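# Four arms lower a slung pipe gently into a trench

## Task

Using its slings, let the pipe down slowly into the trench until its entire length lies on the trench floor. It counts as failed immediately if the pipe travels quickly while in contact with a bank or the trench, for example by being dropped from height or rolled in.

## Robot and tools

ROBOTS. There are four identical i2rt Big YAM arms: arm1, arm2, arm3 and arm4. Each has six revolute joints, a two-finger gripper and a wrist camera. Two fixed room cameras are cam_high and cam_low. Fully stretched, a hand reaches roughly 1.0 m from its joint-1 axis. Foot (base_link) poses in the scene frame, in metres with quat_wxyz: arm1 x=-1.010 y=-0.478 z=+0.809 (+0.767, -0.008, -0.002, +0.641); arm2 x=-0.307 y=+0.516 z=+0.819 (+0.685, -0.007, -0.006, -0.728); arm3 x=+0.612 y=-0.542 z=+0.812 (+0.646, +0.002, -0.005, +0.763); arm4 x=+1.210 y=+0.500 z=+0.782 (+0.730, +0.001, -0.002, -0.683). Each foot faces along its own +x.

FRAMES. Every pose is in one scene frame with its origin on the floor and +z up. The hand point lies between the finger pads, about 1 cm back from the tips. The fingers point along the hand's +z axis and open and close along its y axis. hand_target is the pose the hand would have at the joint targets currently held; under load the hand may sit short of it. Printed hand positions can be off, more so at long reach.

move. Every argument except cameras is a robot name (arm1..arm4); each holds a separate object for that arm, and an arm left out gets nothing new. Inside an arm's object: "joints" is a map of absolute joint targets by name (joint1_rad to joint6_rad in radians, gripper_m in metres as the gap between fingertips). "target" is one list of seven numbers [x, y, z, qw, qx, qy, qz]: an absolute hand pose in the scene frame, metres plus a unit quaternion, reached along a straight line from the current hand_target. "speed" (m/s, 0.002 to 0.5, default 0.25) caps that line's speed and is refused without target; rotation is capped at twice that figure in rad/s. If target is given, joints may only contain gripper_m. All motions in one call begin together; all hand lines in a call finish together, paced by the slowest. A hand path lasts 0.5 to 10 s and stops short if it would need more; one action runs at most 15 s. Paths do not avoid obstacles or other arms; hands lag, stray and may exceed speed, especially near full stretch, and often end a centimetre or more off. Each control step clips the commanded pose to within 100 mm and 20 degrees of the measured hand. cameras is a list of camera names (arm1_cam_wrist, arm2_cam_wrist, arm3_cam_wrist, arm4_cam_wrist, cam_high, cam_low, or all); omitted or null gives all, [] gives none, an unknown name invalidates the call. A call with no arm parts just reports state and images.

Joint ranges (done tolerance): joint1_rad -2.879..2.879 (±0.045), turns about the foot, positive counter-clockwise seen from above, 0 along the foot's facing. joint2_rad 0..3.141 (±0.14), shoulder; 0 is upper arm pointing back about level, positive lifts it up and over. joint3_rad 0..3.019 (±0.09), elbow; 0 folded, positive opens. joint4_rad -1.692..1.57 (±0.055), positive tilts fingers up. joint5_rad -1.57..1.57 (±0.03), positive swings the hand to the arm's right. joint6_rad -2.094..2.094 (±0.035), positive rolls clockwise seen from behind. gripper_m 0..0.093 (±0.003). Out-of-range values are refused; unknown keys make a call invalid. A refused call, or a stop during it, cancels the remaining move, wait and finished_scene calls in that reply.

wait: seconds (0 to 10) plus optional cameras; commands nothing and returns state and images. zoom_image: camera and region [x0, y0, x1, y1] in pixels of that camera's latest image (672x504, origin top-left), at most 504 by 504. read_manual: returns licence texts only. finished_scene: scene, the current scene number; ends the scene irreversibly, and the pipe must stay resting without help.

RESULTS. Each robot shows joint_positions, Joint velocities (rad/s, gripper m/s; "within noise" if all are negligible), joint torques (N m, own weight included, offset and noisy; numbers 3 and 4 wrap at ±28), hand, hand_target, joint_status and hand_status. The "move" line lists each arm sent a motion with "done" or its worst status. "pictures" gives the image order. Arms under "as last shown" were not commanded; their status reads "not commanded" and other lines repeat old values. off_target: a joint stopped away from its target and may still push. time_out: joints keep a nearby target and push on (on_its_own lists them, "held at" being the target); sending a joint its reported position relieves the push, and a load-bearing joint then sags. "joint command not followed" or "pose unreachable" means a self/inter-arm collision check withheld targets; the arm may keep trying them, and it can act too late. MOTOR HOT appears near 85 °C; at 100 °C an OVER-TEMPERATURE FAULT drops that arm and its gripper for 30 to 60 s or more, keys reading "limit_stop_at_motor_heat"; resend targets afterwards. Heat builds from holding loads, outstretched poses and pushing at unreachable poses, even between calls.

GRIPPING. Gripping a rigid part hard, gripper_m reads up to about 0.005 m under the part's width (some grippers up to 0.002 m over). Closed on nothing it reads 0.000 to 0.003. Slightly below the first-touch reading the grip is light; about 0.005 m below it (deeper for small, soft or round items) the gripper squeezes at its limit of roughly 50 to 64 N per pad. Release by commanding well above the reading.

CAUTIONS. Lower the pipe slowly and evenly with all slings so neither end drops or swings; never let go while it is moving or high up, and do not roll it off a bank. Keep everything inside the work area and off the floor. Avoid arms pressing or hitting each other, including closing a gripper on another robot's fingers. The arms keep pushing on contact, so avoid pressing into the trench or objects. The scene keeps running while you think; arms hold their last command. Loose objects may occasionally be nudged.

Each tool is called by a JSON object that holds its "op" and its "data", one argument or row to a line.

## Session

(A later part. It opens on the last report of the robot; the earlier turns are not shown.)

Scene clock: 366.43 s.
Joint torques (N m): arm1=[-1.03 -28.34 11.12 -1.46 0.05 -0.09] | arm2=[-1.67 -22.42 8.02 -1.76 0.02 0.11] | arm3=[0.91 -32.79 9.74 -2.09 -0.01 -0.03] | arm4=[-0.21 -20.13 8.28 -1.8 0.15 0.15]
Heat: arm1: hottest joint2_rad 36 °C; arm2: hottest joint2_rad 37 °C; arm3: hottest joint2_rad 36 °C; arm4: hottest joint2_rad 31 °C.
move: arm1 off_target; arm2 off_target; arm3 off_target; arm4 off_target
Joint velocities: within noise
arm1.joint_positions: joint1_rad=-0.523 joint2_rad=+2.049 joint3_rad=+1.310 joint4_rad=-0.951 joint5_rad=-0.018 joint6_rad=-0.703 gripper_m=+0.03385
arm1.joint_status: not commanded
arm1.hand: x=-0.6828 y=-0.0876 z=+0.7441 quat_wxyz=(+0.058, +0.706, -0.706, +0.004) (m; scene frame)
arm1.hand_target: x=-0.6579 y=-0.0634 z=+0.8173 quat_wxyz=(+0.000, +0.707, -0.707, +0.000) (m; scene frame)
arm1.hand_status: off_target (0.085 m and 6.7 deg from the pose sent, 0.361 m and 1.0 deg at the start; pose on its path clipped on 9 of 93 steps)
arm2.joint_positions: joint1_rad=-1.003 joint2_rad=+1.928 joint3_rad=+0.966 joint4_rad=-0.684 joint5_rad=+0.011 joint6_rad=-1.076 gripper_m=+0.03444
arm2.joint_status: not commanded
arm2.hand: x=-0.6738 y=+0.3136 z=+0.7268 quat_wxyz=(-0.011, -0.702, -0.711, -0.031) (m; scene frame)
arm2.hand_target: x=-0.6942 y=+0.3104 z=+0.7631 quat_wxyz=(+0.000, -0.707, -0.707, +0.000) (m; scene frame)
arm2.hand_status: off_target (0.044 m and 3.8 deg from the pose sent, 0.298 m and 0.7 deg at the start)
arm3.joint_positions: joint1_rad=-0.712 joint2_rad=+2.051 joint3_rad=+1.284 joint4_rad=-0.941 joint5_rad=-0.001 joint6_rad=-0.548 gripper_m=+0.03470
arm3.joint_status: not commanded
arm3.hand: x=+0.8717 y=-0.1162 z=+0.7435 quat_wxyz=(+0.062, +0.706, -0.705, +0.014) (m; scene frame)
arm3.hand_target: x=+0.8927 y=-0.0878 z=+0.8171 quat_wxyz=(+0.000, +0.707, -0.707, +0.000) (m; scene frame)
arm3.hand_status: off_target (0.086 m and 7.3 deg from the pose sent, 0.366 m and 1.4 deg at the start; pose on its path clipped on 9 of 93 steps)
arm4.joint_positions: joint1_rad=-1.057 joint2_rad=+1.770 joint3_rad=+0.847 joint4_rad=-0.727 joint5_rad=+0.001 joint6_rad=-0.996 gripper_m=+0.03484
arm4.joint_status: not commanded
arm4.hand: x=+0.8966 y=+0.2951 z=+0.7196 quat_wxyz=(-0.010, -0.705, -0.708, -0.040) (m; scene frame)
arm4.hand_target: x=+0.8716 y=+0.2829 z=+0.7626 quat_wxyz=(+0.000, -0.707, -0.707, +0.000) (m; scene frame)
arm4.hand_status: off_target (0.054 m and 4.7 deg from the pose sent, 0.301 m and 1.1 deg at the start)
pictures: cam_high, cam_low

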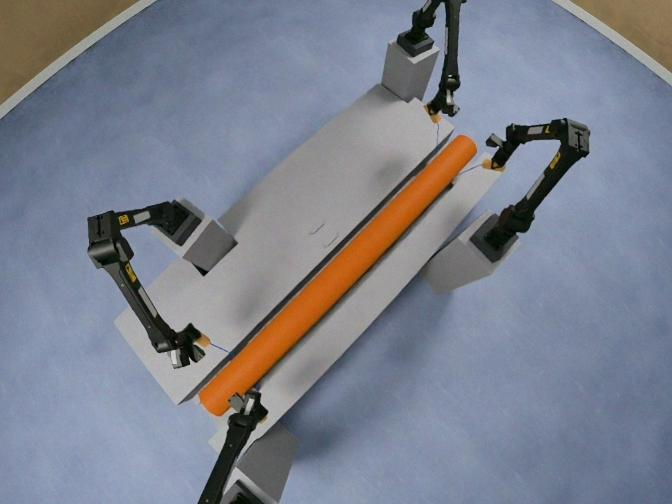

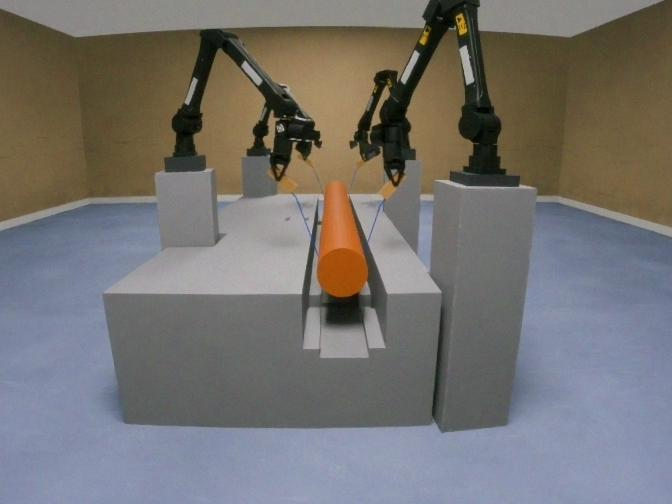

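{"op": "move", "data": {
  "arm1": {"target": [-0.655, -0.085, 0.60, 0, 0.7071, -0.7071, 0], "speed": 0.1},
  "arm2": {"target": [-0.69, 0.31, 0.55, 0, 0.7071, 0.7071, 0], "speed": 0.1},
  "arm3": {"target": [0.895, -0.10, 0.60, 0, 0.7071, -0.7071, 0], "speed": 0.1},
  "arm4": {"target": [0.87, 0.298, 0.55, 0, 0.7071, 0.7071, 0], "speed": 0.1},
  "cameras": ["cam_low"]
}}

{"op": "zoom_image", "data": {
  "camera": "cam_low",
  "region": [250, 160, 440, 350]
}}

Scene clock: 372.40 s.
Joint torques (N m): arm1=[-0.5 -19.6 6.23 0.87 -0.03 -0.09] | arm2=[-1.73 -17.2 4.36 -0.02 -0.09 0.08] | arm3=[0.62 -22.36 5.94 0.42 -0.08 -0.08] | arm4=[-0.15 -15.44 3.07 0.55 0.08 0]
Heat: arm1: hottest joint2_rad 36 °C; arm2: hottest joint2_rad 37 °C; arm3: hottest joint2_rad 37 °C; arm4: hottest joint2_rad 31 °C.
move: arm1 off_target; arm2 off_target; arm3 off_target; arm4 off_target
Joint velocities: within noise
arm1.joint_positions: joint1_rad=-0.550 joint2_rad=+2.309 joint3_rad=+1.278 joint4_rad=-0.564 joint5_rad=-0.017 joint6_rad=-0.723 gripper_m=+0.03385
arm1.joint_status: not commanded
arm1.hand: x=-0.6652 y=-0.0924 z=+0.6016 quat_wxyz=(+0.011, +0.705, -0.709, +0.000) (m; scene frame)
arm1.hand_target: x=-0.6552 y=-0.0853 z=+0.6002 quat_wxyz=(+0.000, +0.707, -0.707, +0.000) (m; scene frame)
arm1.hand_status: off_target (0.013 m and 1.3 deg from the pose sent, 0.147 m and 6.7 deg at the start)
arm2.joint_positions: joint1_rad=-1.004 joint2_rad=+2.374 joint3_rad=+1.033 joint4_rad=-0.266 joint5_rad=+0.013 joint6_rad=-1.075 gripper_m=+0.03444
arm2.joint_status: not commanded
arm2.hand: x=-0.6759 y=+0.3103 z=+0.5506 quat_wxyz=(-0.004, -0.703, -0.711, -0.012) (m; scene frame)
arm2.hand_target: x=-0.6899 y=+0.3100 z=+0.5503 quat_wxyz=(+0.000, -0.707, -0.707, +0.000) (m; scene frame)
arm2.hand_status: off_target (0.014 m and 1.6 deg from the pose sent, 0.178 m and 3.8 deg at the start)
arm3.joint_positions: joint1_rad=-0.728 joint2_rad=+2.319 joint3_rad=+1.264 joint4_rad=-0.551 joint5_rad=+0.001 joint6_rad=-0.561 gripper_m=+0.03470
arm3.joint_status: not commanded
arm3.hand: x=+0.8846 y=-0.1101 z=+0.6009 quat_wxyz=(+0.012, +0.707, -0.708, +0.002) (m; scene frame)
arm3.hand_target: x=+0.8948 y=-0.1003 z=+0.6003 quat_wxyz=(+0.000, +0.707, -0.707, +0.000) (m; scene frame)
arm3.hand_status: off_target (0.014 m and 1.4 deg from the pose sent, 0.146 m and 7.3 deg at the start)
arm4.joint_positions: joint1_rad=-1.094 joint2_rad=+2.241 joint3_rad=+0.873 joint4_rad=-0.238 joint5_rad=+0.003 joint6_rad=-1.021 gripper_m=+0.03484
arm4.joint_status: not commanded
arm4.hand: x=+0.8863 y=+0.3044 z=+0.5464 quat_wxyz=(-0.005, -0.709, -0.705, -0.018) (m; scene frame)
arm4.hand_target: x=+0.8702 y=+0.2981 z=+0.5504 quat_wxyz=(+0.000, -0.707, -0.707, +0.000) (m; scene frame)
arm4.hand_status: off_target (0.018 m and 2.2 deg from the pose sent, 0.172 m and 4.7 deg at the start)
pictures: cam_low

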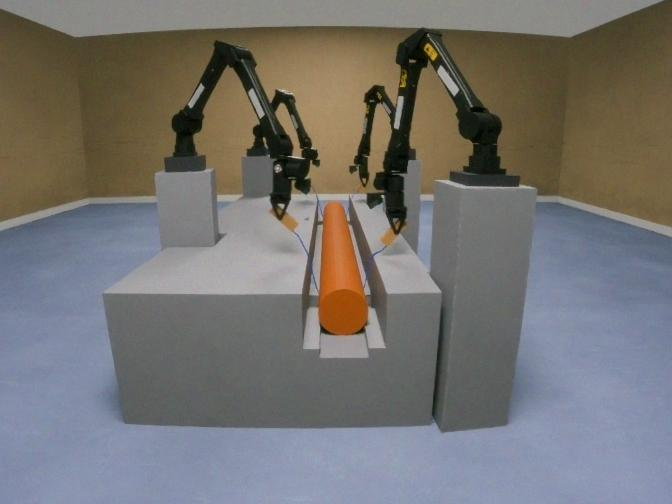

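Scaled by 2.653.

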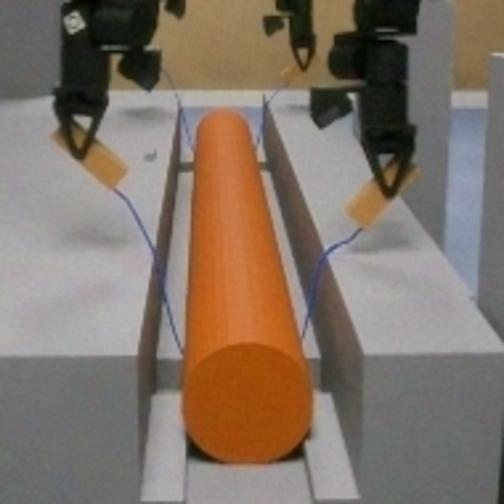

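{"op": "move", "data": {
  "arm1": {"target": [-0.665, -0.14, 0.453, 0, 0.7071, -0.7071, 0], "speed": 0.12},
  "arm2": {"target": [-0.69, 0.318, 0.46, 0, 0.7071, 0.7071, 0], "speed": 0.12},
  "arm3": {"target": [0.885, -0.145, 0.455, 0, 0.7071, -0.7071, 0], "speed": 0.12},
  "arm4": {"target": [0.875, 0.310, 0.46, 0, 0.7071, 0.7071, 0], "speed": 0.12},
  "cameras": ["cam_low"]
}}

{"op": "zoom_image", "data": {
  "camera": "cam_low",
  "region": [240, 160, 430, 350]
}}

Scene clock: 377.33 s.
Joint torques (N m): arm1=[-0.09 -15.38 4.9 1.2 0.14 0.09] | arm2=[0.03 -15.79 4.82 0.7 -0.37 0.2] | arm3=[1.79 -20.31 4.21 0.62 -0.15 0.06] | arm4=[1.44 -13.74 2.62 1.03 -0.21 0.06]
Heat: arm1: hottest joint2_rad 37 °C; arm2: hottest joint2_rad 37 °C; arm3: hottest joint2_rad 37 °C; arm4: hottest joint2_rad 31 °C.
move: arm1 off_target; arm2 off_target; arm3 off_target; arm4 off_target
Joint velocities: within noise
arm1.joint_positions: joint1_rad=-0.615 joint2_rad=+2.566 joint3_rad=+1.279 joint4_rad=-0.283 joint5_rad=-0.021 joint6_rad=-0.799 gripper_m=+0.03385
arm1.joint_status: not commanded
arm1.hand: x=-0.6631 y=-0.1395 z=+0.4776 quat_wxyz=(-0.003, +0.709, -0.705, -0.002) (m; scene frame)
arm1.hand_target: x=-0.6657 y=-0.1408 z=+0.4544 quat_wxyz=(+0.000, +0.707, -0.707, +0.000) (m; scene frame)
arm1.hand_status: off_target (0.025 m and 0.5 deg from the pose sent, 0.156 m and 1.3 deg at the start)
arm2.joint_positions: joint1_rad=-1.045 joint2_rad=+2.588 joint3_rad=+1.128 joint4_rad=-0.163 joint5_rad=+0.019 joint6_rad=-1.105 gripper_m=+0.03444
arm2.joint_status: not commanded
arm2.hand: x=-0.6749 y=+0.3302 z=+0.4698 quat_wxyz=(-0.005, -0.707, -0.707, -0.021) (m; scene frame)
arm2.hand_target: x=-0.6896 y=+0.3181 z=+0.4612 quat_wxyz=(+0.000, -0.707, -0.707, +0.000) (m; scene frame)
arm2.hand_status: off_target (0.022 m and 2.5 deg from the pose sent, 0.092 m and 1.6 deg at the start)
arm3.joint_positions: joint1_rad=-0.775 joint2_rad=+2.605 joint3_rad=+1.288 joint4_rad=-0.275 joint5_rad=+0.002 joint6_rad=-0.606 gripper_m=+0.03470
arm3.joint_status: not commanded
arm3.hand: x=+0.8843 y=-0.1524 z=+0.4665 quat_wxyz=(+0.006, +0.706, -0.708, +0.001) (m; scene frame)
arm3.hand_target: x=+0.8849 y=-0.1453 z=+0.4555 quat_wxyz=(+0.000, +0.707, -0.707, +0.000) (m; scene frame)
arm3.hand_status: off_target (0.014 m and 0.7 deg from the pose sent, 0.150 m and 1.4 deg at the start)
arm4.joint_positions: joint1_rad=-1.137 joint2_rad=+2.470 joint3_rad=+0.944 joint4_rad=-0.077 joint5_rad=+0.010 joint6_rad=-1.047 gripper_m=+0.03484
arm4.joint_status: not commanded
arm4.hand: x=+0.8856 y=+0.3239 z=+0.4666 quat_wxyz=(-0.002, -0.716, -0.698, -0.018) (m; scene frame)
arm4.hand_target: x=+0.8754 y=+0.3102 z=+0.4607 quat_wxyz=(+0.000, -0.707, -0.707, +0.000) (m; scene frame)
arm4.hand_status: off_target (0.019 m and 2.5 deg from the pose sent, 0.087 m and 2.2 deg at the start)
pictures: cam_low

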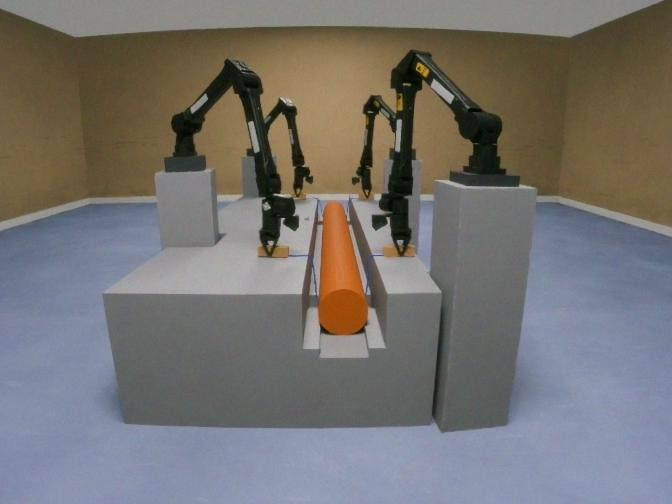

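Scaled by 2.653.

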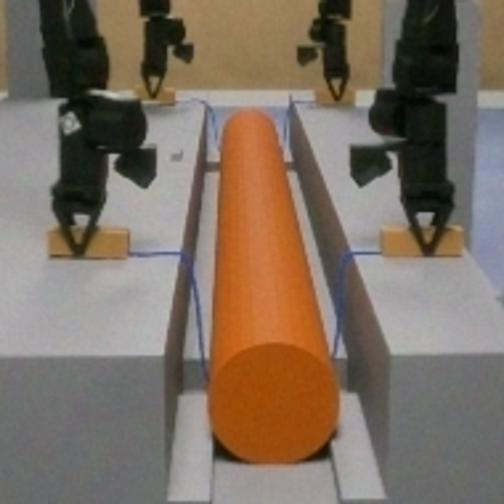

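{"op": "move", "data": {
  "arm1": {"joints": {"gripper_m": 0.07}},
  "arm2": {"joints": {"gripper_m": 0.07}},
  "arm3": {"joints": {"gripper_m": 0.07}},
  "arm4": {"joints": {"gripper_m": 0.07}},
  "cameras": ["cam_low"]
}}

Scene clock: 382.07 s.
Joint torques (N m): arm1=[-0.21 -18.02 3.58 0.92 0.03 0.11] | arm2=[-0.03 -17.55 2.67 0.02 -0.22 0.2] | arm3=[1.85 -21.36 3.28 0.47 -0.15 0.06] | arm4=[0.85 -14.86 1.47 0.72 -0.08 0.05]
Heat: arm1: hottest joint2_rad 37 °C; arm2: hottest joint2_rad 36 °C; arm3: hottest joint2_rad 36 °C; arm4: hottest joint3_rad 31 °C.
move: arm1 done; arm2 done; arm3 done; arm4 done
Joint velocities: within noise
arm1.joint_positions: joint1_rad=-0.614 joint2_rad=+2.595 joint3_rad=+1.295 joint4_rad=-0.273 joint5_rad=-0.019 joint6_rad=-0.797 gripper_m=+0.06993
arm1.joint_status: all done
arm1.hand: x=-0.6645 y=-0.1406 z=+0.4657 quat_wxyz=(+0.000, +0.709, -0.705, -0.001) (m; scene frame)
arm1.hand_target: x=-0.6660 y=-0.1410 z=+0.4542 quat_wxyz=(+0.000, +0.707, -0.707, +0.000) (m; scene frame)
arm1.hand_status: not commanded
arm2.joint_positions: joint1_rad=-1.045 joint2_rad=+2.604 joint3_rad=+1.154 joint4_rad=-0.144 joint5_rad=+0.016 joint6_rad=-1.105 gripper_m=+0.06996
arm2.joint_status: all done
arm2.hand: x=-0.6866 y=+0.3237 z=+0.4644 quat_wxyz=(-0.002, -0.708, -0.707, -0.007) (m; scene frame)
arm2.hand_target: x=-0.6895 y=+0.3182 z=+0.4611 quat_wxyz=(+0.000, -0.707, -0.707, +0.000) (m; scene frame)
arm2.hand_status: not commanded
arm3.joint_positions: joint1_rad=-0.775 joint2_rad=+2.615 joint3_rad=+1.300 joint4_rad=-0.270 joint5_rad=+0.002 joint6_rad=-0.606 gripper_m=+0.06994
arm3.joint_status: all done
arm3.hand: x=+0.8866 y=-0.1487 z=+0.4634 quat_wxyz=(+0.002, +0.706, -0.708, +0.000) (m; scene frame)
arm3.hand_target: x=+0.8848 y=-0.1453 z=+0.4555 quat_wxyz=(+0.000, +0.707, -0.707, +0.000) (m; scene frame)
arm3.hand_status: not commanded
arm4.joint_positions: joint1_rad=-1.130 joint2_rad=+2.481 joint3_rad=+0.960 joint4_rad=-0.067 joint5_rad=+0.007 joint6_rad=-1.047 gripper_m=+0.06990
arm4.joint_status: all done
arm4.hand: x=+0.8807 y=+0.3173 z=+0.4629 quat_wxyz=(-0.001, -0.713, -0.701, -0.010) (m; scene frame)
arm4.hand_target: x=+0.8753 y=+0.3101 z=+0.4607 quat_wxyz=(+0.000, -0.707, -0.707, +0.000) (m; scene frame)
arm4.hand_status: not commanded
pictures: cam_low

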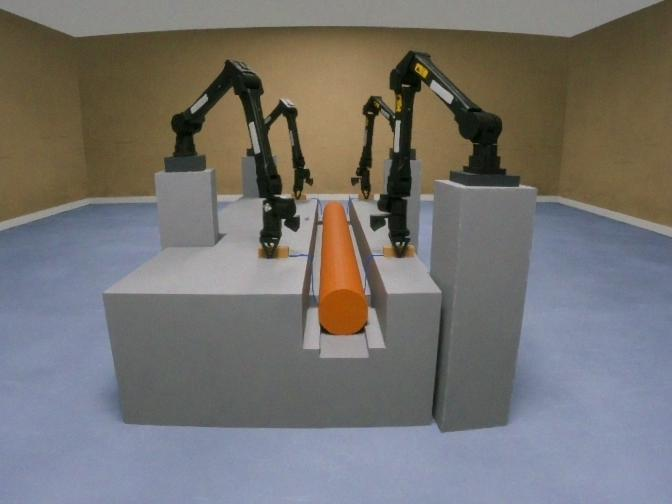

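{"op": "finished_scene", "data": {
  "scene": 1
}}

The scene is finished: the task was done.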